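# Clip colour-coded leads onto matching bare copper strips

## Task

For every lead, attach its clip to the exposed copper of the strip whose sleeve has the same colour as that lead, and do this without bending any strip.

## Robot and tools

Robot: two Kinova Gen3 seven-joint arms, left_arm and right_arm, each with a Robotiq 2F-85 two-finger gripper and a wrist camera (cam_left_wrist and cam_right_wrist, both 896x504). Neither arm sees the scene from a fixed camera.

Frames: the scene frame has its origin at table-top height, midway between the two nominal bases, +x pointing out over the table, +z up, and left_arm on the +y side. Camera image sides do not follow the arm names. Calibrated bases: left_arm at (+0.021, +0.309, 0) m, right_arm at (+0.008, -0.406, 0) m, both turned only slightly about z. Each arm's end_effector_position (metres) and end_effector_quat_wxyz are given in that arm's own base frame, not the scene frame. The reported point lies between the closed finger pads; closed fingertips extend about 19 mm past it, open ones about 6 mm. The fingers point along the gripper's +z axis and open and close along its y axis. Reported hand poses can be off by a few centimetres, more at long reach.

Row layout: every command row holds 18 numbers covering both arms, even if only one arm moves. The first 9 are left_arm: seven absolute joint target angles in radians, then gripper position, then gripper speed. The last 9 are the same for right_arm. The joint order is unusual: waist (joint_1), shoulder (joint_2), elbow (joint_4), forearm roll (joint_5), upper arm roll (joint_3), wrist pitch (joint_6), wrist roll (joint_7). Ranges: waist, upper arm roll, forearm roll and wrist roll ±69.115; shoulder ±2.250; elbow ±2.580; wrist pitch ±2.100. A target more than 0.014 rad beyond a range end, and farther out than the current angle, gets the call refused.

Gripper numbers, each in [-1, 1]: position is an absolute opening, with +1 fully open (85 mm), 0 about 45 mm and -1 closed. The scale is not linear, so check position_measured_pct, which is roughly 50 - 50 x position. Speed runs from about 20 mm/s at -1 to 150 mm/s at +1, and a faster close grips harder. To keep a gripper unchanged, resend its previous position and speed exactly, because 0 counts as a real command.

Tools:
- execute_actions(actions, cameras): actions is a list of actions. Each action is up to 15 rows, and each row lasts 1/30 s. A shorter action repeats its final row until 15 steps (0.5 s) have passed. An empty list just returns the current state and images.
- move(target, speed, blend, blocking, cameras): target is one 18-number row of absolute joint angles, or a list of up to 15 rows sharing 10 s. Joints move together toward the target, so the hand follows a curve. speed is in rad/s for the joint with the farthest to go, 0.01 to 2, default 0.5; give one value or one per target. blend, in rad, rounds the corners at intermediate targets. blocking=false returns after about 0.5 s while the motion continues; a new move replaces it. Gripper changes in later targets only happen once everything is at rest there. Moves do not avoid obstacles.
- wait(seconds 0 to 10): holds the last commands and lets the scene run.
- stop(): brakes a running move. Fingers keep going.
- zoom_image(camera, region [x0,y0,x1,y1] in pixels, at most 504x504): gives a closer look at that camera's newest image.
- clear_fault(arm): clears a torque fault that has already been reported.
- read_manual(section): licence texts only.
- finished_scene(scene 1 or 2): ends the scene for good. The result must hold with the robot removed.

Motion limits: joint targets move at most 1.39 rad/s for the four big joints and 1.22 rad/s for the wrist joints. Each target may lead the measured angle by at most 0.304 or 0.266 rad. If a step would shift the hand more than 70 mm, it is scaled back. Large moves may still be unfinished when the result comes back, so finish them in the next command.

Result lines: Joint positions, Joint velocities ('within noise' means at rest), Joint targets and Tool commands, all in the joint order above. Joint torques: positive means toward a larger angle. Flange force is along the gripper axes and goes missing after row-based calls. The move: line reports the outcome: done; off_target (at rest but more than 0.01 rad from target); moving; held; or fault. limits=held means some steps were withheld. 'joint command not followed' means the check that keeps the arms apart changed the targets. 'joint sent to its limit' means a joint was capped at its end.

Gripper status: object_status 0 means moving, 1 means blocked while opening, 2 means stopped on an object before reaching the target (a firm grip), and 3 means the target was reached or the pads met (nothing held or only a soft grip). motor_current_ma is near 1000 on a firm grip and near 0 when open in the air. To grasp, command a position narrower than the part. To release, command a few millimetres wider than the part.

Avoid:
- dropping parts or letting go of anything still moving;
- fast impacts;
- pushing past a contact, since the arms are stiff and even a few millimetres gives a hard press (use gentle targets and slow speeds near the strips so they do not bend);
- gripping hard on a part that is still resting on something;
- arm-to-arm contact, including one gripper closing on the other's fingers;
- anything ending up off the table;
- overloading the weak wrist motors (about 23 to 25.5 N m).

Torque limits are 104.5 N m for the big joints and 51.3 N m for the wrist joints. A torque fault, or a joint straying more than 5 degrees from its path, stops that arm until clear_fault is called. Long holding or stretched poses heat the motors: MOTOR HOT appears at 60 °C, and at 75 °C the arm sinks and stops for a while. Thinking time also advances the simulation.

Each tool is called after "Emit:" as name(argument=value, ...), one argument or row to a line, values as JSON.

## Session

Emit:
execute_actions(
  actions=[],
)

Scene clock: 0.00 s.
left_arm: end_effector_position=(+0.5916, +0.2988, +0.2790) position_measured_pct=0.0 object_status=3 motor_current_ma=0 end_effector_quat_wxyz=(-0.037, +0.987, -0.125, +0.099) | right_arm: end_effector_position=(+0.0401, +0.4408, +0.1858) position_measured_pct=0.0 object_status=3 motor_current_ma=0 end_effector_quat_wxyz=(-0.252, +0.825, -0.184, +0.472)
Joint names: [waist, shoulder, elbow, forearm roll, upper arm roll, wrist pitch, wrist roll]
Joint positions: left_arm=[-0.343 0.775 0.852 0.438 -0.496 1.389 3.742] | right_arm=[-2.238 0.74 1.914 1.037 0.068 1.3 1.353]
Joint velocities: within noise
Joint torques (N m): no reading
Flange force (N): no reading
Joint targets: left_arm=[-0.343 0.775 0.852 0.438 -0.496 1.389 3.742] | right_arm=[-2.238 0.740 1.914 1.037 0.068 1.300 1.353]
Tool commands: left_gripper/position=+1.0 left_gripper/speed=+1.0 right_gripper/position=+1.0 right_gripper/speed=+1.0
camera_calibration:
cam_left_wrist: T_world_to_cam=[[-0.327442, -0.944091, -0.038383, 0.473594], [-0.93943, 0.329641, -0.0938521, 0.533823], [0.101258, 0.00532702, -0.994846, 0.367754], [0, 0, 0, 1]] pos_world=[0.619326, 0.269187, 0.434137]
cam_right_wrist: T_world_to_cam=[[-0.183524, -0.771016, -0.609798, 0.440894], [-0.463077, 0.615, -0.638228, -0.0793802], [0.867109, 0.165253, -0.469907, 0.117996], [0, 0, 0, 1]] pos_world=[-0.0581598, 0.369256, 0.27364]

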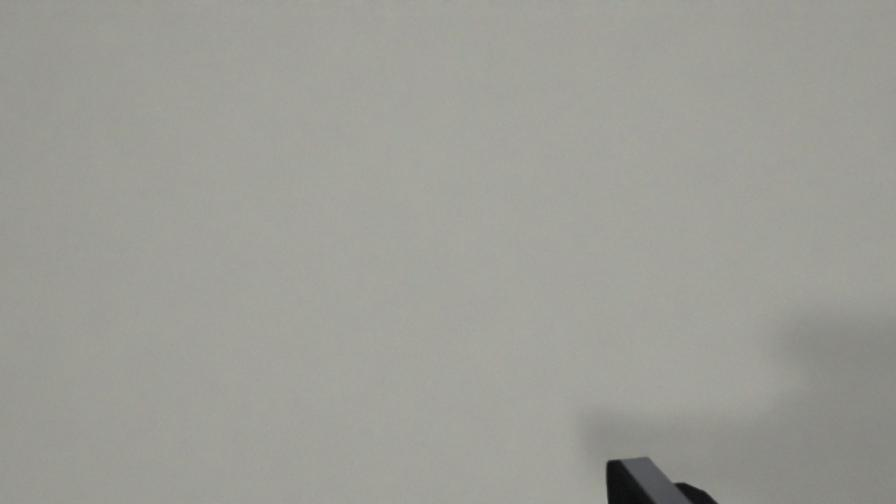

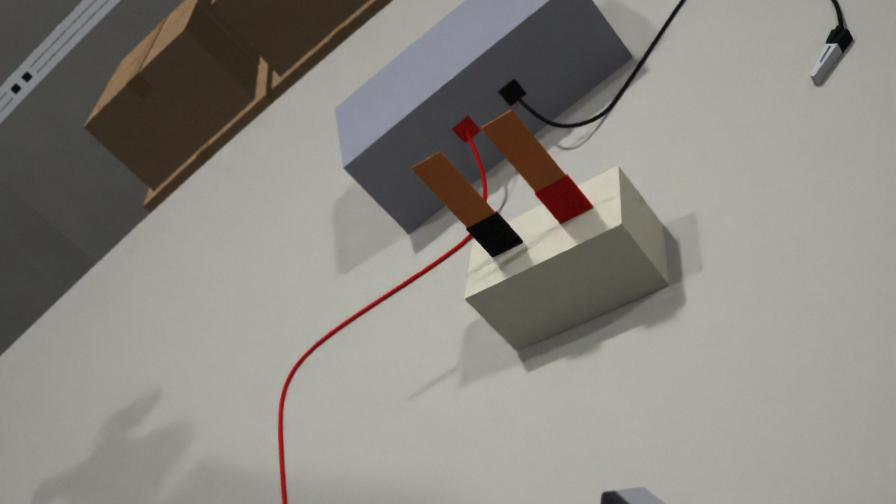

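Emit:
move(
  target=[
    [0.0, 0.3, 1.2, 0.2, -0.25, 1.58, 4.4, -0.45, -1, -1.9, 0.155, 1.22, 0, 0, 1.766, 2.8, -0.45, -1],
    [0.2947, -0.1742, 1.5462, 0, 0, 1.7696, 5.007, -0.45, -1, -0.6617, 0.1554, 1.2205, 0, 0, 1.7657, 4.051, -0.45, -1],
  ],
  speed=[0.8, 0.8],
  blend=[0.15, 0],
  cameras=["cam_left_wrist", "cam_right_wrist"],
)

Scene clock: 8.63 s.
left_arm: end_effector_position=(+0.2179, -0.0921, +0.4500) position_measured_pct=72.7 object_status=3 motor_current_ma=0 end_effector_quat_wxyz=(+0.000, +1.000, +0.000, +0.000) | right_arm: end_effector_position=(+0.3099, +0.2099, +0.4501) position_measured_pct=72.7 object_status=3 motor_current_ma=0 end_effector_quat_wxyz=(+0.000, +1.000, +0.000, +0.000)
Joint names: [waist, shoulder, elbow, forearm roll, upper arm roll, wrist pitch, wrist roll]
Joint positions: left_arm=[0.295 -0.174 1.546 0 0 1.77 5.007] | right_arm=[-0.662 0.155 1.22 0 0 1.766 4.051]
Joint velocities: within noise
Joint torques (N m): left_arm=[0.07 -4.6 -8.6 0 0.55 -0.35 -0.27] | right_arm=[0.19 -11.86 -9.6 0.16 -1.27 0.38 -0.03]
Flange force (N): left_arm=[-1.6 -1.2 -1.7] | right_arm=[-1.9 2.4 4.7]
Joint targets: left_arm=[0.295 -0.174 1.546 0.000 0.000 1.770 5.007] | right_arm=[-0.662 0.155 1.220 0.000 0.000 1.766 4.051]
move: done
camera_calibration:
cam_left_wrist: T_world_to_cam=[[-0.0784632, -0.994027, 0.0758581, -0.121496], [-0.992797, 0.084823, 0.0846092, 0.236424], [-0.0905383, -0.068673, -0.993522, 0.612176], [0, 0, 0, 1]] pos_world=[0.280614, -0.0987846, 0.597423]
cam_right_wrist: T_world_to_cam=[[-0.0892748, -0.992379, 0.0849344, 0.178132], [-0.995949, 0.0880235, -0.0183737, 0.35302], [0.0107574, -0.0862307, -0.996217, 0.601345], [0, 0, 0, 1]] pos_world=[0.361024, 0.197555, 0.590427]

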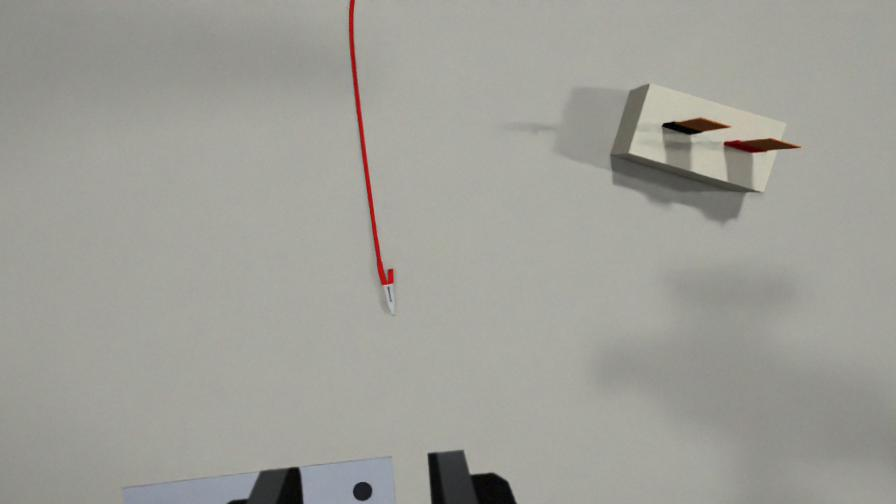

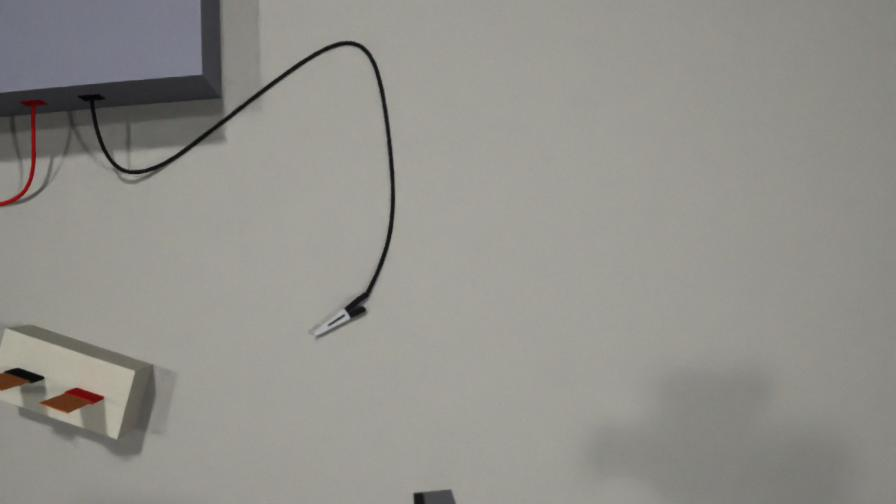

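Emit:
zoom_image(
  camera="cam_left_wrist",
  region=[590, 70, 820, 230],
)

Emit:
zoom_image(
  camera="cam_right_wrist",
  region=[0, 310, 190, 450],
)

Emit:
zoom_image(
  camera="cam_left_wrist",
  region=[350, 250, 430, 330],
)

Emit:
zoom_image(
  camera="cam_right_wrist",
  region=[300, 280, 380, 345],
)

Scaled by 2.191 from the camera's 896x504 image, which has a finer 1280x720 frame.

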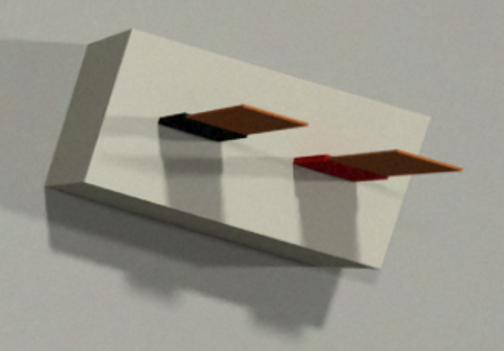

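Scaled by 2.653 from the camera's 896x504 image, which has a finer 1280x720 frame.

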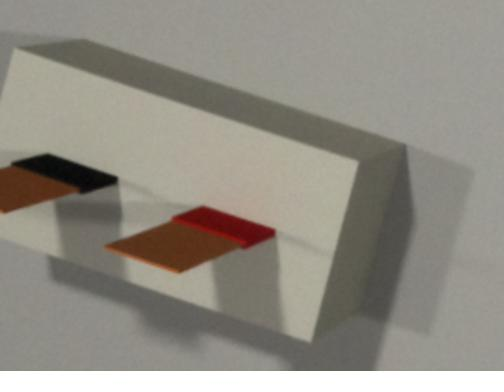

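Scaled by 6.300 from the camera's 896x504 image, which has a finer 1280x720 frame.

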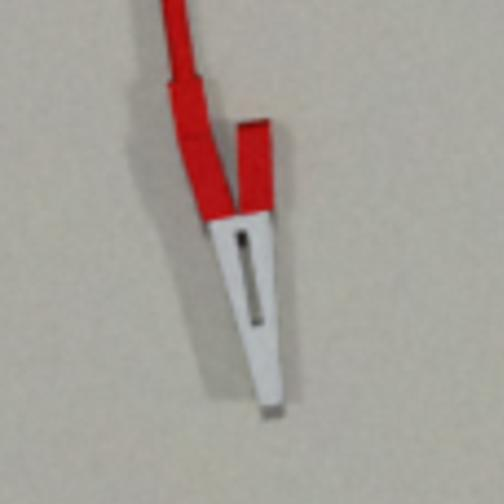

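Scaled by 6.300 from the camera's 896x504 image, which has a finer 1280x720 frame.

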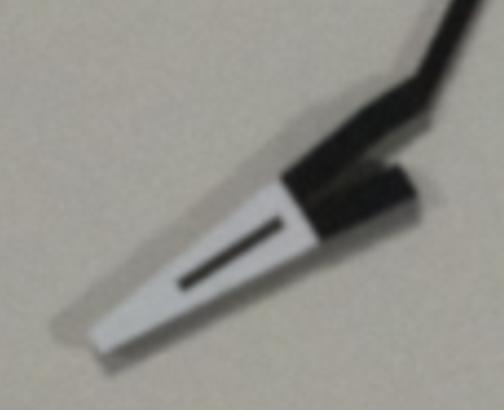

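Emit:
move(
  target=[0.2947, -0.1742, 1.5462, 0, 0, 1.7696, 5.007, -0.45, -1, -0.6186, 0.4518, 1.9491, 0, 0, 0.7407, 6.1882, -0.45, -1],
  speed=0.8,
  cameras=["cam_right_wrist"],
)

Scene clock: 28.80 s.
left_arm: end_effector_position=(+0.2179, -0.0921, +0.4500) position_measured_pct=72.7 object_status=3 motor_current_ma=0 end_effector_quat_wxyz=(+0.000, +1.000, +0.000, +0.000) | right_arm: end_effector_position=(+0.3369, +0.2093, +0.1201) position_measured_pct=72.7 object_status=3 motor_current_ma=0 end_effector_quat_wxyz=(+0.000, +0.500, +0.866, +0.000)
Joint names: [waist, shoulder, elbow, forearm roll, upper arm roll, wrist pitch, wrist roll]
Joint positions: left_arm=[0.295 -0.174 1.546 0 0 1.77 5.007] | right_arm=[-0.619 0.452 1.949 0 0 0.741 6.188]
Joint velocities: within noise
Joint torques (N m): left_arm=[0.09 -4.63 -8.58 0 0.56 -0.35 -0.25] | right_arm=[0.11 -14.62 -6.8 0.05 -1.19 0.47 0.02]
Flange force (N): left_arm=[-1.5 -1.3 -1.8] | right_arm=[0.2 -3.7 2.3]
Joint targets: left_arm=[0.295 -0.174 1.546 0.000 0.000 1.770 5.007] | right_arm=[-0.619 0.452 1.949 0.000 0.000 0.741 6.188]
move: done
camera_calibration:
cam_right_wrist: T_world_to_cam=[[0.90425, 0.418472, 0.0849227, -0.422128], [0.421339, -0.906718, -0.0183612, 0.104558], [0.0693172, 0.0523843, -0.996218, 0.223504], [0, 0, 0, 1]] pos_world=[0.322163, 0.259745, 0.260427]
Images, in order (width x height): cam_right_wrist 896x504.

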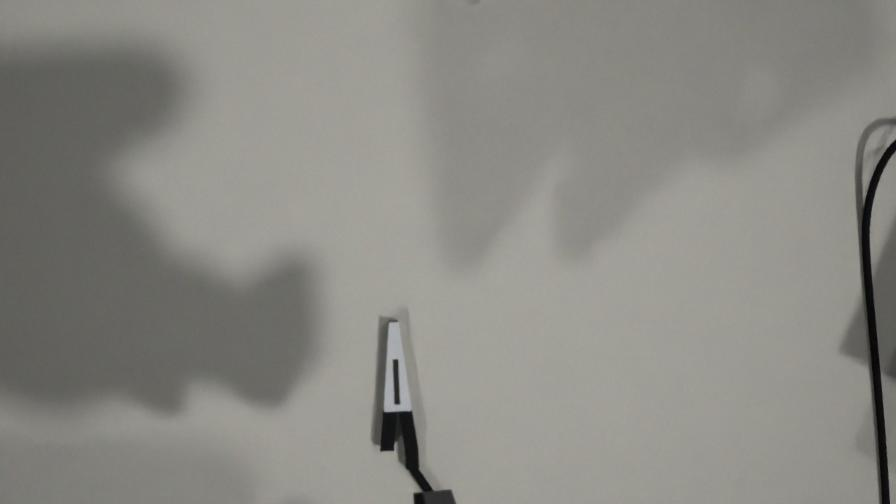

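Emit:
move(
  target=[0.2947, -0.1742, 1.5462, 0, 0, 1.7696, 5.007, -0.45, -1, -0.6072, 0.6247, 1.9778, 0, 0, 0.5391, 6.156, -0.47, -1],
  speed=0.4,
  cameras=["cam_right_wrist"],
)

Scene clock: 31.30 s.
left_arm: end_effector_position=(+0.2179, -0.0921, +0.4500) position_measured_pct=72.7 object_status=3 motor_current_ma=0 end_effector_quat_wxyz=(+0.000, +1.000, +0.000, +0.000) | right_arm: end_effector_position=(+0.3488, +0.2121, +0.0451) position_measured_pct=73.2 object_status=3 motor_current_ma=0 end_effector_quat_wxyz=(+0.000, +0.519, +0.855, +0.000)
Joint names: [waist, shoulder, elbow, forearm roll, upper arm roll, wrist pitch, wrist roll]
Joint positions: left_arm=[0.295 -0.174 1.546 0 0 1.77 5.007] | right_arm=[-0.607 0.625 1.978 0 0 0.539 6.156]
Joint velocities: within noise
Joint torques (N m): left_arm=[0.05 -4.6 -8.57 -0.01 0.58 -0.37 -0.25] | right_arm=[0.11 -16.15 -5.31 0.07 -1.12 0.49 -0.01]
Flange force (N): left_arm=[-1.6 -1.3 -1.8] | right_arm=[0.6 -3.9 1.7]
Joint targets: left_arm=[0.295 -0.174 1.546 0.000 0.000 1.770 5.007] | right_arm=[-0.607 0.625 1.978 0.000 0.000 0.539 6.156]
move: done
camera_calibration:
cam_right_wrist: T_world_to_cam=[[0.92158, 0.378767, 0.0850059, -0.425335], [0.381528, -0.924175, -0.018375, 0.118305], [0.0716004, 0.0493661, -0.996211, 0.147657], [0, 0, 0, 1]] pos_world=[0.336271, 0.263148, 0.185427]
Images, in order (width x height): cam_right_wrist 896x504.

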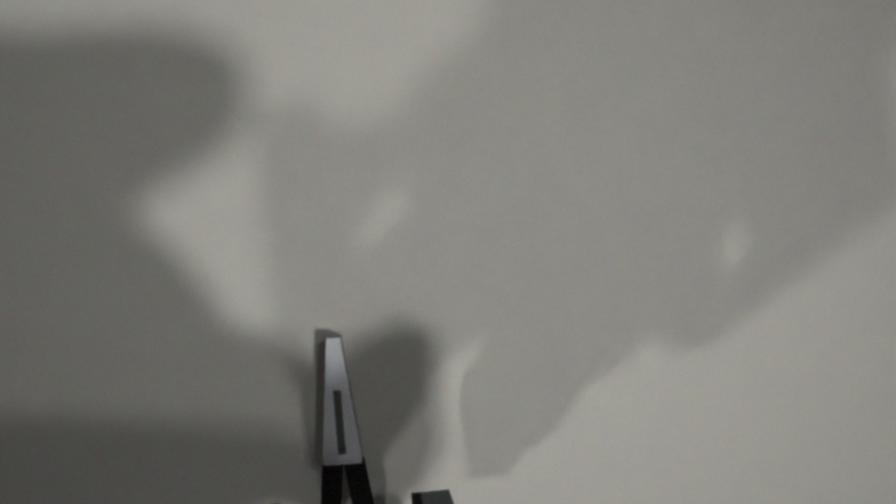

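Emit:
move(
  target=[0.2947, -0.1742, 1.5462, 0, 0, 1.7696, 5.007, -0.45, -1, -0.6026, 0.676, 1.9951, 0, 0, 0.4705, 6.1296, -0.47, -1],
  speed=0.08,
  cameras=["cam_right_wrist"],
)

Scene clock: 34.93 s.
left_arm: end_effector_position=(+0.2179, -0.0921, +0.4500) position_measured_pct=72.7 object_status=3 motor_current_ma=0 end_effector_quat_wxyz=(+0.000, +1.000, +0.000, +0.000) | right_arm: end_effector_position=(+0.3484, +0.2095, +0.0216) position_measured_pct=73.2 object_status=3 motor_current_ma=0 end_effector_quat_wxyz=(+0.000, +0.532, +0.847, +0.000)
Joint names: [waist, shoulder, elbow, forearm roll, upper arm roll, wrist pitch, wrist roll]
Joint positions: left_arm=[0.295 -0.174 1.546 0 0 1.77 5.007] | right_arm=[-0.603 0.676 1.995 0 0 0.471 6.13]
Joint velocities: within noise
Joint torques (N m): left_arm=[0.1 -4.6 -8.56 0.01 0.54 -0.36 -0.25] | right_arm=[0.05 -16.44 -4.77 0.07 -1.12 0.42 0.02]
Flange force (N): left_arm=[-1.6 -1.2 -1.8] | right_arm=[0.5 -3.8 1.4]
Joint targets: left_arm=[0.295 -0.174 1.546 0.000 0.000 1.770 5.007] | right_arm=[-0.603 0.676 1.995 0.000 0.000 0.470 6.130]
move: done
camera_calibration:
cam_right_wrist: T_world_to_cam=[[0.932865, 0.350055, 0.0849979, -0.419911], [0.352736, -0.935542, -0.0183934, 0.128104], [0.0730804, 0.0471404, -0.996211, 0.124351], [0, 0, 0, 1]] pos_world=[0.337446, 0.260977, 0.161927]
Images, in order (width x height): cam_right_wrist 896x504.

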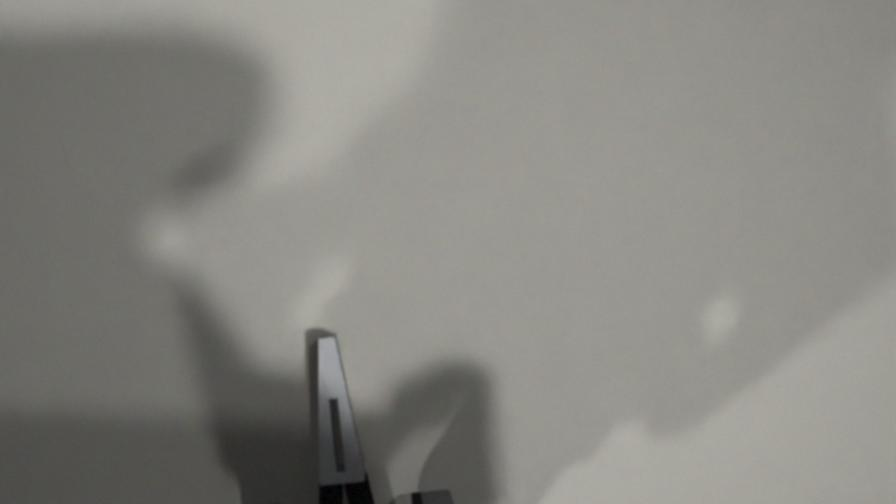

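Emit:
move(
  target=[
    [0.2947, -0.1742, 1.5462, 0, 0, 1.7696, 5.007, -0.45, -1, -0.6002, 0.6759, 1.9955, 0, 0, 0.4702, 6.132, -0.47, -1],
    [0.2947, -0.1742, 1.5462, 0, 0, 1.7696, 5.007, -0.45, -1, -0.6002, 0.6759, 1.9955, 0, 0, 0.4702, 6.132, -0.79, -1],
  ],
  speed=0.05,
  cameras=["cam_right_wrist"],
)

Scene clock: 38.00 s.
left_arm: end_effector_position=(+0.2179, -0.0921, +0.4500) position_measured_pct=72.7 object_status=3 motor_current_ma=0 end_effector_quat_wxyz=(+0.000, +1.000, +0.000, +0.000) | right_arm: end_effector_position=(+0.3488, +0.2086, +0.0215) position_measured_pct=89.2 object_status=0 motor_current_ma=90 end_effector_quat_wxyz=(+0.000, +0.532, +0.847, +0.000)
Joint names: [waist, shoulder, elbow, forearm roll, upper arm roll, wrist pitch, wrist roll]
Joint positions: left_arm=[0.295 -0.174 1.546 0 0 1.77 5.007] | right_arm=[-0.6 0.676 1.996 0 0 0.47 6.132]
Joint velocities: within noise
Joint torques (N m): left_arm=[0.05 -4.62 -8.6 0.03 0.55 -0.36 -0.23] | right_arm=[0.11 -16.31 -4.83 0.08 -1.11 0.38 -0.02]
Flange force (N): left_arm=[-1.6 -1.3 -1.7] | right_arm=[0.5 -4.1 1.0]
Joint targets: left_arm=[0.295 -0.174 1.546 0.000 0.000 1.770 5.007] | right_arm=[-0.600 0.676 1.996 0.000 0.000 0.470 6.132]
move: done
camera_calibration:
cam_right_wrist: T_world_to_cam=[[0.932904, 0.349973, 0.0849029, -0.419946], [0.352652, -0.935573, -0.0184359, 0.127164], [0.0729808, 0.0471401, -0.996219, 0.124399], [0, 0, 0, 1]] pos_world=[0.337846, 0.260077, 0.161927]
Images, in order (width x height): cam_right_wrist 896x504.

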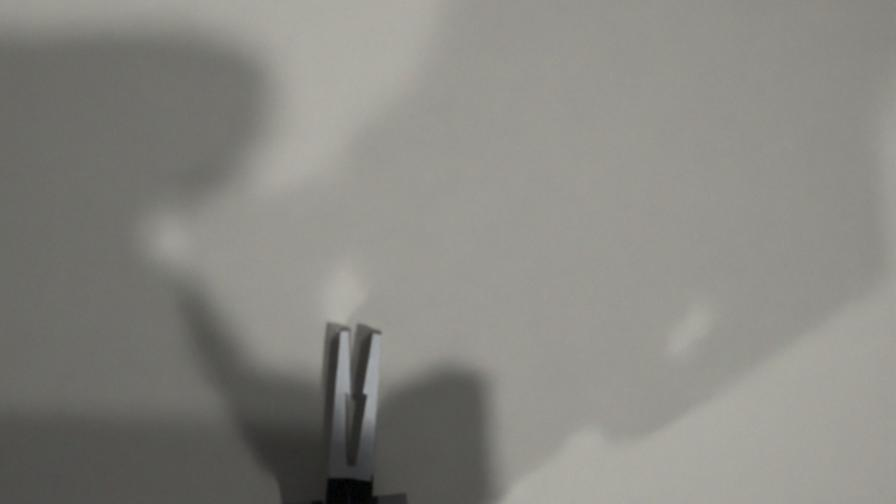

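Emit:
zoom_image(
  camera="cam_right_wrist",
  region=[260, 300, 460, 504],
)

Scaled by 2.471 from the camera's 896x504 image, which has a finer 1280x720 frame.

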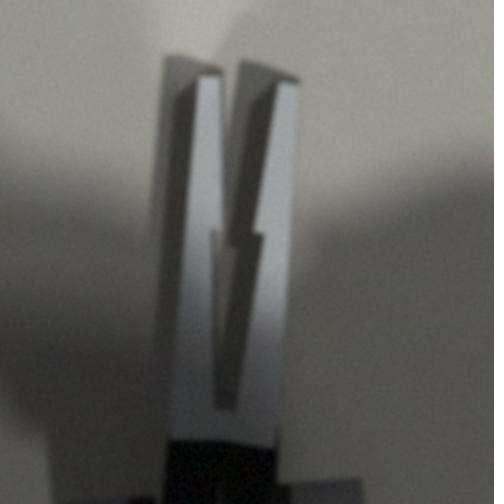

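Emit:
move(
  target=[0.2947, -0.1742, 1.5462, 0, 0, 1.7696, 5.007, -0.45, -1, -0.6002, 0.6759, 1.9955, 0, 0, 0.4702, 6.132, -0.82, -1],
  speed=0.05,
  cameras=["cam_right_wrist"],
)

Emit:
zoom_image(
  camera="cam_right_wrist",
  region=[260, 300, 460, 504],
)

Scene clock: 39.20 s.
left_arm: end_effector_position=(+0.2179, -0.0921, +0.4500) position_measured_pct=72.7 object_status=3 motor_current_ma=0 end_effector_quat_wxyz=(+0.000, +1.000, +0.000, +0.000) | right_arm: end_effector_position=(+0.3488, +0.2086, +0.0215) position_measured_pct=90.9 object_status=0 motor_current_ma=140 end_effector_quat_wxyz=(+0.000, +0.532, +0.847, +0.000)
Joint names: [waist, shoulder, elbow, forearm roll, upper arm roll, wrist pitch, wrist roll]
Joint positions: left_arm=[0.295 -0.174 1.546 0 0 1.77 5.007] | right_arm=[-0.6 0.676 1.996 0 0 0.47 6.132]
Joint velocities: within noise
Joint torques (N m): left_arm=[0.08 -4.58 -8.57 0 0.56 -0.36 -0.25] | right_arm=[0.08 -16.37 -4.8 0.07 -1.12 0.41 0]
Flange force (N): left_arm=[-1.6 -1.3 -1.8] | right_arm=[0.5 -4.0 1.2]
Joint targets: left_arm=[0.295 -0.174 1.546 0.000 0.000 1.770 5.007] | right_arm=[-0.600 0.676 1.996 0.000 0.000 0.470 6.132]
move: done
camera_calibration:
cam_right_wrist: T_world_to_cam=[[0.932904, 0.349973, 0.0849029, -0.419946], [0.352652, -0.935573, -0.0184359, 0.127164], [0.0729808, 0.0471401, -0.996219, 0.124399], [0, 0, 0, 1]] pos_world=[0.337846, 0.260077, 0.161927]
Images, in order (width x height): cam_right_wrist 896x504.

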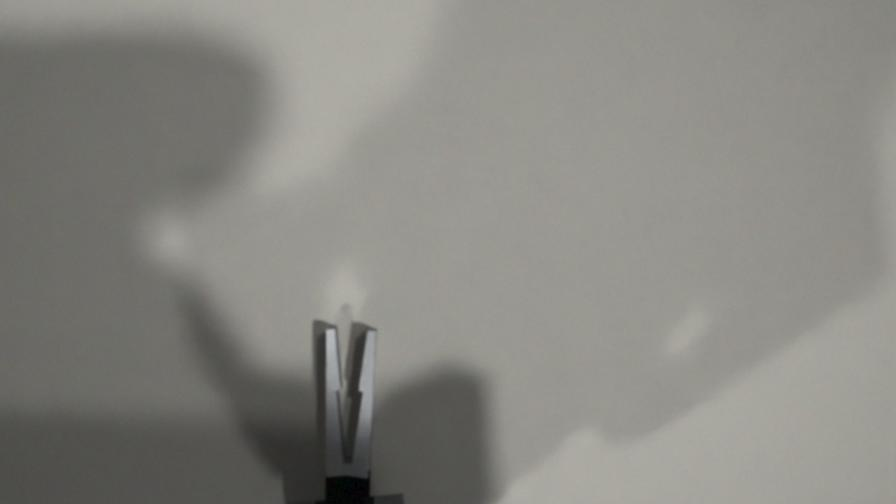

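Scaled by 2.471 from the camera's 896x504 image, which has a finer 1280x720 frame.

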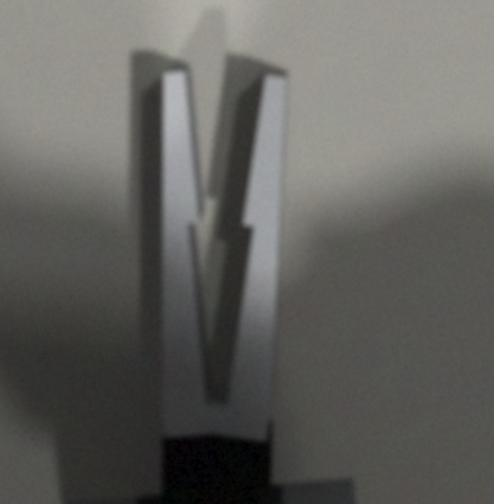

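Emit:
move(
  target=[0.2947, -0.1742, 1.5462, 0, 0, 1.7696, 5.007, -0.45, -1, -0.6002, 0.6759, 1.9955, 0, 0, 0.4702, 6.132, -0.84, -1],
  speed=0.05,
  cameras=["cam_right_wrist"],
)

Emit:
zoom_image(
  camera="cam_right_wrist",
  region=[260, 300, 460, 504],
)

Scene clock: 40.10 s.
left_arm: end_effector_position=(+0.2179, -0.0921, +0.4500) position_measured_pct=72.7 object_status=3 motor_current_ma=0 end_effector_quat_wxyz=(+0.000, +1.000, +0.000, +0.000) | right_arm: end_effector_position=(+0.3488, +0.2086, +0.0215) position_measured_pct=91.8 object_status=0 motor_current_ma=330 end_effector_quat_wxyz=(+0.000, +0.532, +0.847, +0.000)
Joint names: [waist, shoulder, elbow, forearm roll, upper arm roll, wrist pitch, wrist roll]
Joint positions: left_arm=[0.295 -0.174 1.546 0 0 1.77 5.007] | right_arm=[-0.6 0.676 1.996 0 0 0.47 6.132]
Joint velocities: within noise
Joint torques (N m): left_arm=[0.07 -4.58 -8.58 0.02 0.58 -0.37 -0.27] | right_arm=[0.11 -16.3 -4.83 0.06 -1.1 0.4 -0.01]
Flange force (N): left_arm=[-1.7 -1.3 -1.8] | right_arm=[0.5 -4.2 1.0]
Joint targets: left_arm=[0.295 -0.174 1.546 0.000 0.000 1.770 5.007] | right_arm=[-0.600 0.676 1.996 0.000 0.000 0.470 6.132]
move: done
camera_calibration:
cam_right_wrist: T_world_to_cam=[[0.932904, 0.349973, 0.0849029, -0.419946], [0.352652, -0.935573, -0.0184359, 0.127164], [0.0729808, 0.0471401, -0.996219, 0.124399], [0, 0, 0, 1]] pos_world=[0.337846, 0.260077, 0.161927]
Images, in order (width x height): cam_right_wrist 896x504.

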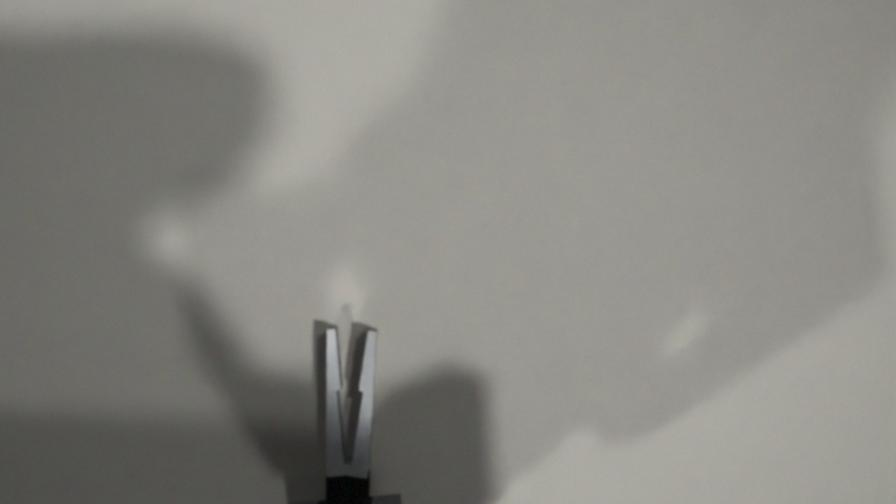

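Scaled by 2.471 from the camera's 896x504 image, which has a finer 1280x720 frame.

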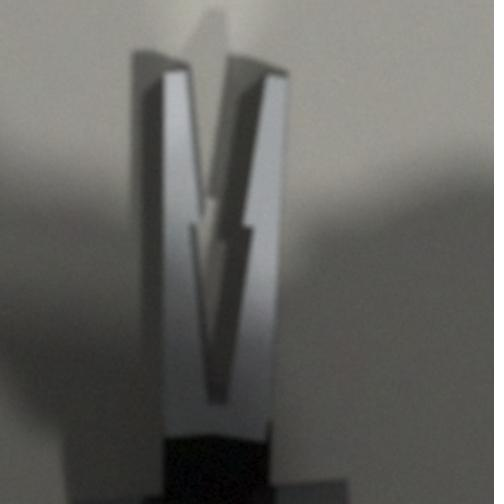

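Emit:
move(
  target=[
    [0.2947, -0.1742, 1.5462, 0, 0, 1.7696, 5.007, -0.45, -1, -0.6002, 0.5068, 1.9394, 0, 0, 0.6955, 6.132, -0.84, -1],
    [-1.115, -0.0448, 1.4357, 0, 0, 1.7507, 5.007, -0.45, -1, -0.6002, 0.2211, 1.4263, 0, 0, 1.4942, 6.132, -0.84, -1],
  ],
  speed=[0.15, 0.7],
  cameras=["cam_right_wrist"],
)

Scene clock: 47.17 s.
left_arm: end_effector_position=(+0.1502, +0.2498, +0.4501) position_measured_pct=72.7 object_status=3 motor_current_ma=0 end_effector_quat_wxyz=(+0.000, +0.762, +0.648, +0.000) | right_arm: end_effector_position=(+0.3488, +0.2087, +0.3600) position_measured_pct=91.8 object_status=3 motor_current_ma=330 end_effector_quat_wxyz=(+0.000, +0.532, +0.847, +0.000)
Joint names: [waist, shoulder, elbow, forearm roll, upper arm roll, wrist pitch, wrist roll]
Joint positions: left_arm=[-1.115 -0.045 1.436 0 0 1.751 5.007] | right_arm=[-0.6 0.221 1.426 0 0 1.494 6.132]
Joint velocities: within noise
Joint torques (N m): left_arm=[0.03 -7.08 -8.59 -0.03 0.53 -0.33 -0.26] | right_arm=[0.12 -13.32 -9.68 0.09 -1.27 0.4 0.02]
Flange force (N): left_arm=[-1.5 -1.0 -1.8] | right_arm=[-0.9 -2.7 3.8]
Joint targets: left_arm=[-1.115 -0.045 1.436 0.000 0.000 1.751 5.007] | right_arm=[-0.600 0.221 1.426 0.000 0.000 1.494 6.132]
move: done
camera_calibration:
cam_right_wrist: T_world_to_cam=[[0.932898, 0.349968, 0.0849959, -0.44872], [0.352649, -0.935575, -0.0184007, 0.133387], [0.0730804, 0.0471397, -0.996211, 0.461482], [0, 0, 0, 1]] pos_world=[0.337846, 0.260077, 0.500327]
Images, in order (width x height): cam_right_wrist 896x504.

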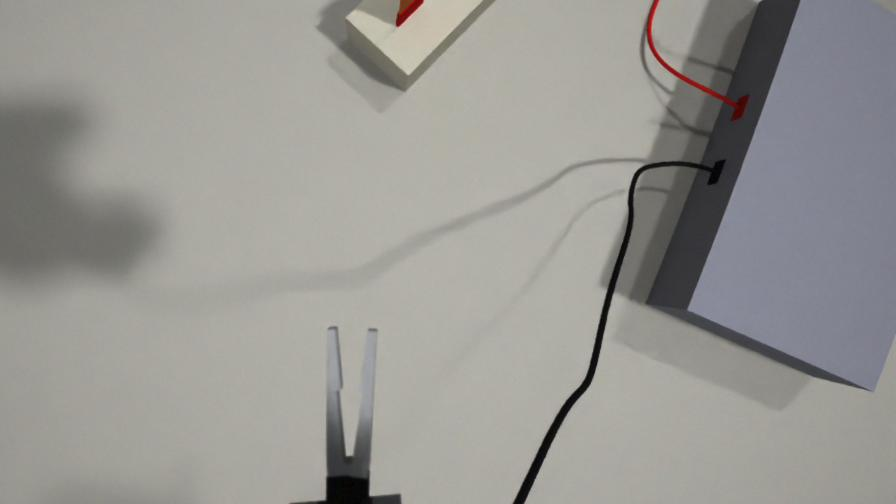

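Emit:
move(
  target=[
    [-1.115, -0.0448, 1.4357, 0, 0, 1.7507, 5.007, -0.45, -1, -0.6959, 0.4688, 1.1938, 0, 0, 1.479, 6.7873, -0.84, -1],
    [-1.115, -0.0448, 1.4357, 0, 0, 1.7507, 5.007, -0.45, -1, -0.895, 0.732, 0.7955, 0, 0, 1.6141, 7.5882, -0.84, -1],
  ],
  speed=[0.6, 0.6],
  blend=[0.1, 0],
  cameras=["cam_right_wrist", "cam_left_wrist"],
)

Scene clock: 50.37 s.
left_arm: end_effector_position=(+0.1502, +0.2499, +0.4501) position_measured_pct=72.7 object_status=3 motor_current_ma=0 end_effector_quat_wxyz=(+0.000, +0.762, +0.648, +0.000) | right_arm: end_effector_position=(+0.3917, +0.4489, +0.3001) position_measured_pct=91.8 object_status=3 motor_current_ma=330 end_effector_quat_wxyz=(+0.000, -0.309, +0.951, +0.000)
Joint names: [waist, shoulder, elbow, forearm roll, upper arm roll, wrist pitch, wrist roll]
Joint positions: left_arm=[-1.115 -0.045 1.436 0 0 1.751 5.007] | right_arm=[-0.895 0.732 0.796 0 0 1.614 7.588]
Joint velocities: within noise
Joint torques (N m): left_arm=[-0.01 -7.03 -8.57 -0.05 0.53 -0.33 -0.24] | right_arm=[-0.08 -22.19 -9.65 0.09 -1.03 0.45 0.03]
Flange force (N): left_arm=[-1.6 -1.0 -1.8] | right_arm=[6.2 -1.3 4.2]
Joint targets: left_arm=[-1.115 -0.045 1.436 0.000 0.000 1.751 5.007] | right_arm=[-0.895 0.732 0.795 0.000 0.000 1.614 7.588]
move: done
camera_calibration:
cam_left_wrist: T_world_to_cam=[[0.968572, -0.236887, 0.0758538, -0.133218], [-0.242967, -0.966336, 0.0846261, 0.290252], [0.0532535, -0.100396, -0.993521, 0.616073], [0, 0, 0, 1]] pos_world=[0.166745, 0.310775, 0.597623]
cam_right_wrist: T_world_to_cam=[[-0.511506, 0.855071, 0.0849447, -0.228626], [0.85722, 0.514621, -0.0184111, -0.506749], [-0.0594571, 0.063399, -0.996216, 0.432072], [0, 0, 0, 1]] pos_world=[0.343141, 0.428882, 0.440527]

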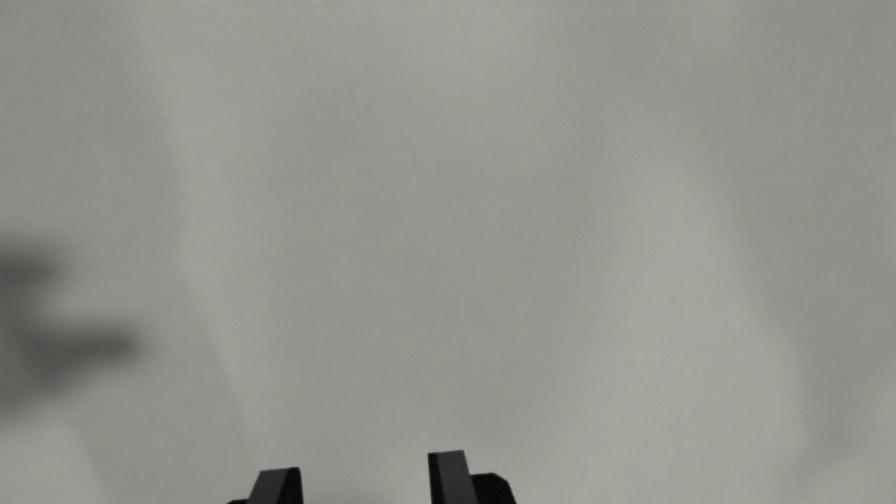

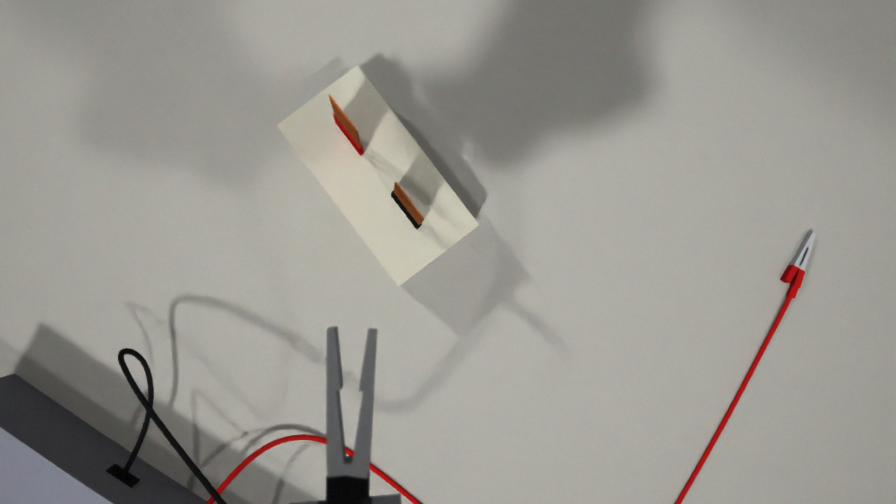

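Emit:
zoom_image(
  camera="cam_right_wrist",
  region=[270, 60, 490, 300],
)

Emit:
zoom_image(
  camera="cam_right_wrist",
  region=[370, 170, 450, 240],
)

Scaled by 2.100 from the camera's 896x504 image, which has a finer 1280x720 frame.

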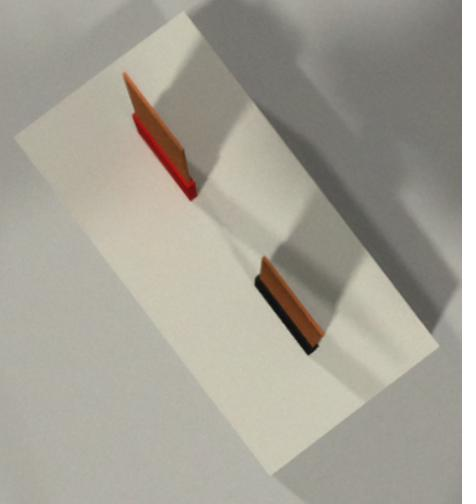

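Scaled by 6.300 from the camera's 896x504 image, which has a finer 1280x720 frame.

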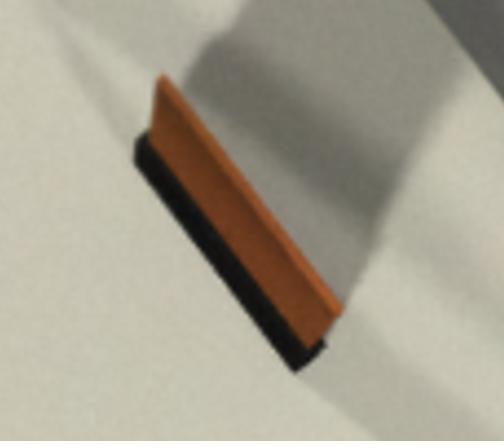

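Emit:
move(
  target=[
    [-1.115, -0.0448, 1.4357, 0, 0, 1.7507, 5.007, -0.45, -1, -1.0042, 0.7957, 0.9929, 0, 0, 1.353, 8.164, -0.84, -1],
  ],
  speed=[0.5],
  cameras=["cam_right_wrist"],
)

Scene clock: 53.77 s.
left_arm: end_effector_position=(+0.1502, +0.2499, +0.4501) position_measured_pct=72.7 object_status=3 motor_current_ma=0 end_effector_quat_wxyz=(+0.000, +0.762, +0.648, +0.000) | right_arm: end_effector_position=(+0.3470, +0.4992, +0.2000) position_measured_pct=91.8 object_status=3 motor_current_ma=330 end_effector_quat_wxyz=(+0.000, -0.611, +0.792, +0.000)
Joint names: [waist, shoulder, elbow, forearm roll, upper arm roll, wrist pitch, wrist roll]
Joint positions: left_arm=[-1.115 -0.045 1.436 0 0 1.751 5.007] | right_arm=[-1.004 0.796 0.993 0 0 1.353 8.164]
Joint velocities: within noise
Joint torques (N m): left_arm=[-0.05 -7.04 -8.54 0 0.5 -0.33 -0.24] | right_arm=[-0.01 -22.77 -9.4 0.13 -1.05 0.5 -0.03]
Flange force (N): left_arm=[-1.5 -0.9 -1.9] | right_arm=[5.3 2.2 2.8]
Joint targets: left_arm=[-1.115 -0.045 1.436 0.000 0.000 1.751 5.007] | right_arm=[-1.004 0.796 0.993 0.000 0.000 1.353 8.164]
move: done
camera_calibration:
cam_right_wrist: T_world_to_cam=[[-0.937075, 0.338637, 0.0849439, 0.119516], [0.338332, 0.940847, -0.0183965, -0.528826], [-0.0861489, 0.0115004, -0.996216, 0.361677], [0, 0, 0, 1]] pos_world=[0.322073, 0.452912, 0.340427]
Images, in order (width x height): cam_right_wrist 896x504.

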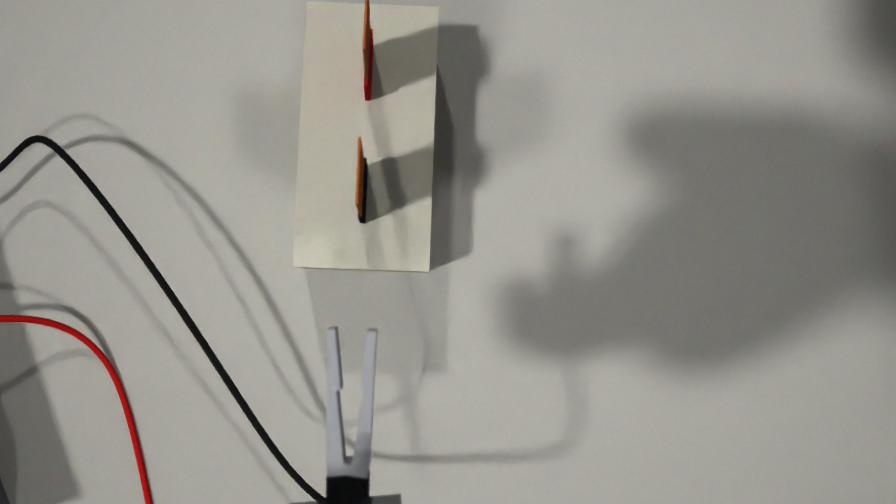

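Emit:
zoom_image(
  camera="cam_right_wrist",
  region=[320, 120, 400, 240],
)

Emit:
zoom_image(
  camera="cam_right_wrist",
  region=[310, 310, 400, 490],
)

Scaled by 4.200 from the camera's 896x504 image, which has a finer 1280x720 frame.

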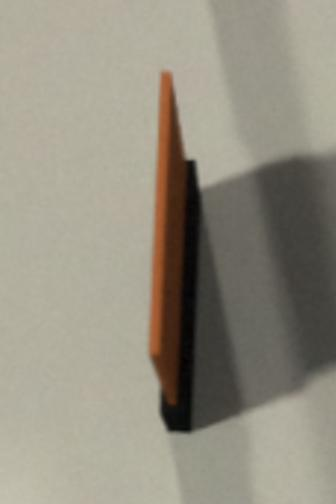

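Scaled by 2.800 from the camera's 896x504 image, which has a finer 1280x720 frame.

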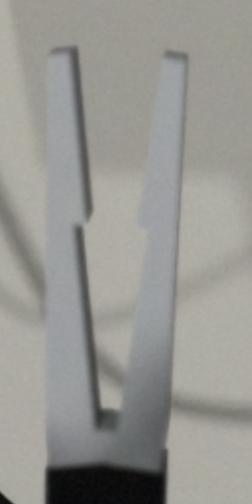

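Emit:
move(
  target=[
    [-1.115, -0.0448, 1.4357, 0, 0, 1.7507, 5.007, -0.45, -1, -1.0042, 0.8723, 1.132, 0, 0, 1.1373, 8.164, -0.84, -1],
  ],
  speed=[0.15],
  cameras=["cam_right_wrist"],
)

Emit:
zoom_image(
  camera="cam_right_wrist",
  region=[260, 20, 460, 220],
)

Emit:
zoom_image(
  camera="cam_right_wrist",
  region=[310, 150, 400, 340],
)

Scene clock: 56.93 s.
left_arm: end_effector_position=(+0.1502, +0.2499, +0.4501) position_measured_pct=72.7 object_status=3 motor_current_ma=0 end_effector_quat_wxyz=(+0.000, +0.762, +0.648, +0.000) | right_arm: end_effector_position=(+0.3471, +0.4992, +0.1121) position_measured_pct=91.8 object_status=3 motor_current_ma=330 end_effector_quat_wxyz=(+0.000, -0.611, +0.792, +0.000)
Joint names: [waist, shoulder, elbow, forearm roll, upper arm roll, wrist pitch, wrist roll]
Joint positions: left_arm=[-1.115 -0.045 1.436 0 0 1.751 5.007] | right_arm=[-1.004 0.872 1.132 0 0 1.137 8.164]
Joint velocities: within noise
Joint torques (N m): left_arm=[-0.01 -7.05 -8.6 -0.01 0.53 -0.32 -0.25] | right_arm=[0.01 -23.13 -8.69 0.12 -1.01 0.47 0.01]
Flange force (N): left_arm=[-1.6 -1.0 -1.7] | right_arm=[4.6 2.1 1.7]
Joint targets: left_arm=[-1.115 -0.045 1.436 0.000 0.000 1.751 5.007] | right_arm=[-1.004 0.872 1.132 0.000 0.000 1.137 8.164]
move: done
camera_calibration:
cam_right_wrist: T_world_to_cam=[[-0.937118, 0.338517, 0.0849467, 0.127025], [0.338213, 0.94089, -0.0183865, -0.530522], [-0.0861496, 0.0114997, -0.996216, 0.274009], [0, 0, 0, 1]] pos_world=[0.322073, 0.453012, 0.252427]
Images, in order (width x height): cam_right_wrist 896x504.

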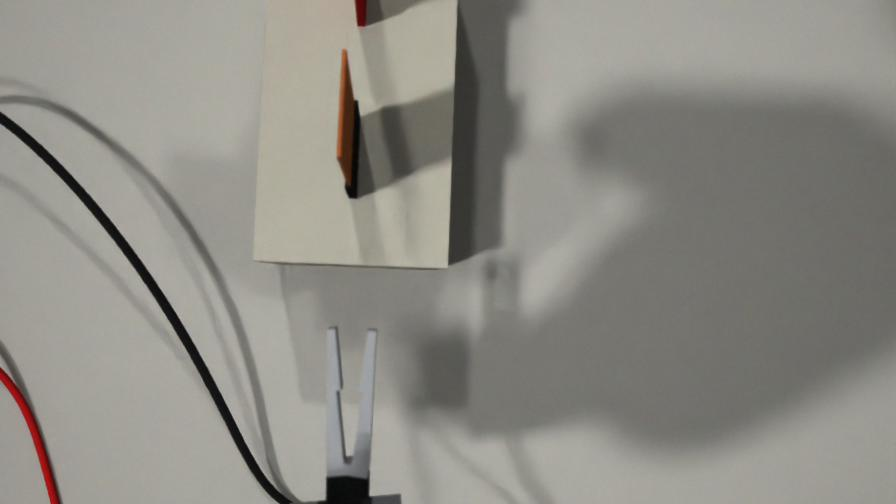

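Scaled by 2.520 from the camera's 896x504 image, which has a finer 1280x720 frame.

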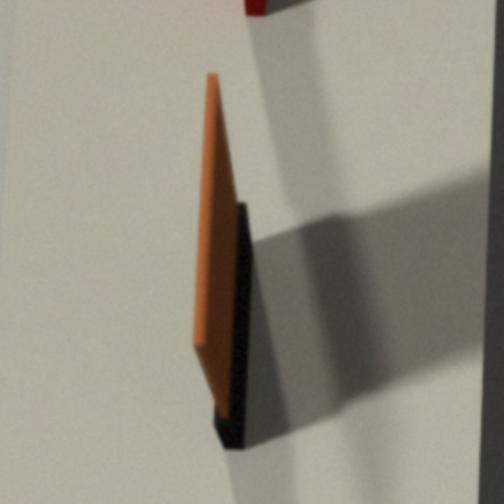

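Scaled by 2.653 from the camera's 896x504 image, which has a finer 1280x720 frame.

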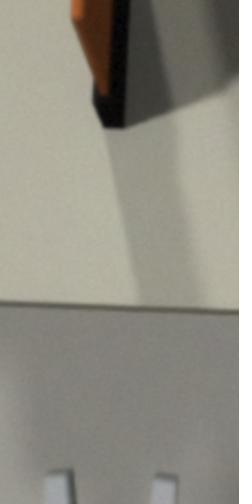

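Emit:
move(
  target=[
    [-1.115, -0.0448, 1.4357, 0, 0, 1.7507, 5.007, -0.45, -1, -0.9929, 0.829, 1.2242, 0, 0, 1.0884, 8.1753, -0.84, -1],
  ],
  speed=[0.08],
  cameras=["cam_right_wrist"],
)

Emit:
zoom_image(
  camera="cam_right_wrist",
  region=[290, 150, 410, 370],
)

Scene clock: 60.00 s.
left_arm: end_effector_position=(+0.1502, +0.2499, +0.4501) position_measured_pct=72.7 object_status=3 motor_current_ma=0 end_effector_quat_wxyz=(+0.000, +0.762, +0.648, +0.000) | right_arm: end_effector_position=(+0.3424, +0.4795, +0.1119) position_measured_pct=91.8 object_status=3 motor_current_ma=330 end_effector_quat_wxyz=(+0.000, -0.611, +0.792, +0.000)
Joint names: [waist, shoulder, elbow, forearm roll, upper arm roll, wrist pitch, wrist roll]
Joint positions: left_arm=[-1.115 -0.045 1.436 0 0 1.751 5.007] | right_arm=[-0.993 0.829 1.224 0 0 1.088 8.175]
Joint velocities: within noise
Joint torques (N m): left_arm=[0.01 -7.06 -8.57 -0.02 0.5 -0.32 -0.24] | right_arm=[0.02 -22.43 -8.59 0.13 -1.06 0.51 0.02]
Flange force (N): left_arm=[-1.5 -1.0 -1.8] | right_arm=[4.6 2.2 1.9]
Joint targets: left_arm=[-1.115 -0.045 1.436 0.000 0.000 1.751 5.007] | right_arm=[-0.993 0.829 1.224 0.000 0.000 1.088 8.175]
move: done
camera_calibration:
cam_right_wrist: T_world_to_cam=[[-0.937098, 0.338548, 0.0850393, 0.129289], [0.338242, 0.940879, -0.0184228, -0.5103], [-0.0862487, 0.0114998, -0.996207, 0.273762], [0, 0, 0, 1]] pos_world=[0.317373, 0.433212, 0.252328]
Images, in order (width x height): cam_right_wrist 896x504.

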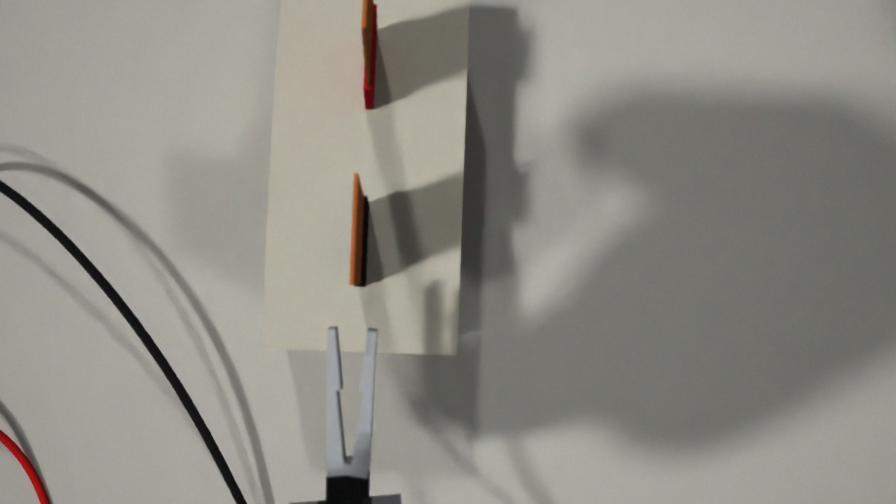

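Scaled by 2.291 from the camera's 896x504 image, which has a finer 1280x720 frame.

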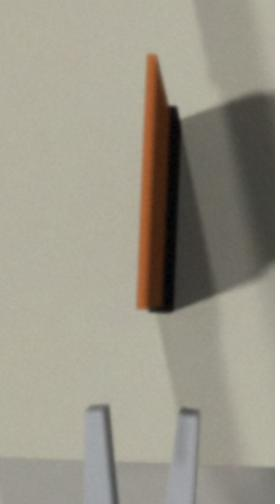

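Emit:
move(
  target=[
    [-1.115, -0.0448, 1.4357, 0, 0, 1.7507, 5.007, -0.45, -1, -0.9889, 0.8032, 1.2783, 0, 0, 1.0601, 8.1793, -0.84, -1],
  ],
  speed=[0.06],
  cameras=["cam_right_wrist"],
)

Emit:
zoom_image(
  camera="cam_right_wrist",
  region=[290, 220, 430, 480],
)

Scene clock: 62.37 s.
left_arm: end_effector_position=(+0.1502, +0.2499, +0.4501) position_measured_pct=72.7 object_status=3 motor_current_ma=0 end_effector_quat_wxyz=(+0.000, +0.762, +0.648, +0.000) | right_arm: end_effector_position=(+0.3379, +0.4684, +0.1120) position_measured_pct=91.8 object_status=3 motor_current_ma=330 end_effector_quat_wxyz=(+0.000, -0.611, +0.792, +0.000)
Joint names: [waist, shoulder, elbow, forearm roll, upper arm roll, wrist pitch, wrist roll]
Joint positions: left_arm=[-1.115 -0.045 1.436 0 0 1.751 5.007] | right_arm=[-0.989 0.803 1.278 0 0 1.06 8.179]
Joint velocities: within noise
Joint torques (N m): left_arm=[-0.01 -7.04 -8.58 -0.01 0.54 -0.33 -0.25] | right_arm=[-0.03 -21.9 -8.38 0.1 -1.06 0.53 0]
Flange force (N): left_arm=[-1.6 -1.0 -1.8] | right_arm=[4.2 2.0 1.8]
Joint targets: left_arm=[-1.115 -0.045 1.436 0.000 0.000 1.751 5.007] | right_arm=[-0.989 0.803 1.278 0.000 0.000 1.060 8.179]
move: done
camera_calibration:
cam_right_wrist: T_world_to_cam=[[-0.937118, 0.338517, 0.0849467, 0.128864], [0.338213, 0.94089, -0.0183865, -0.498337], [-0.0861496, 0.0114997, -0.996216, 0.273572], [0, 0, 0, 1]] pos_world=[0.312873, 0.422112, 0.252427]
Images, in order (width x height): cam_right_wrist 896x504.

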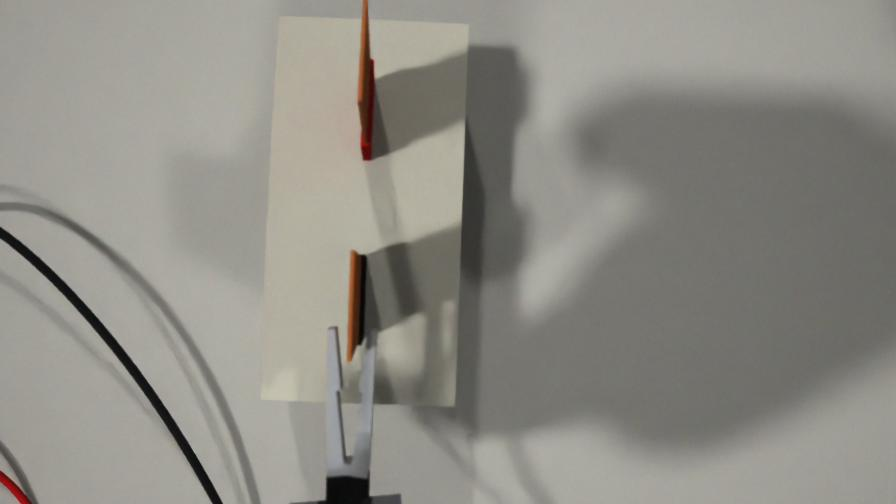

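Scaled by 1.938 from the camera's 896x504 image, which has a finer 1280x720 frame.

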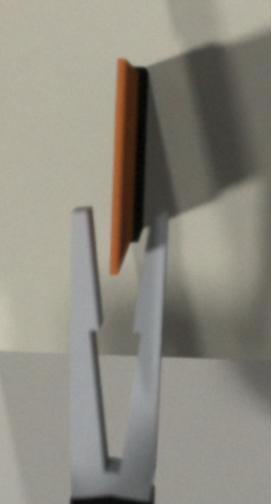

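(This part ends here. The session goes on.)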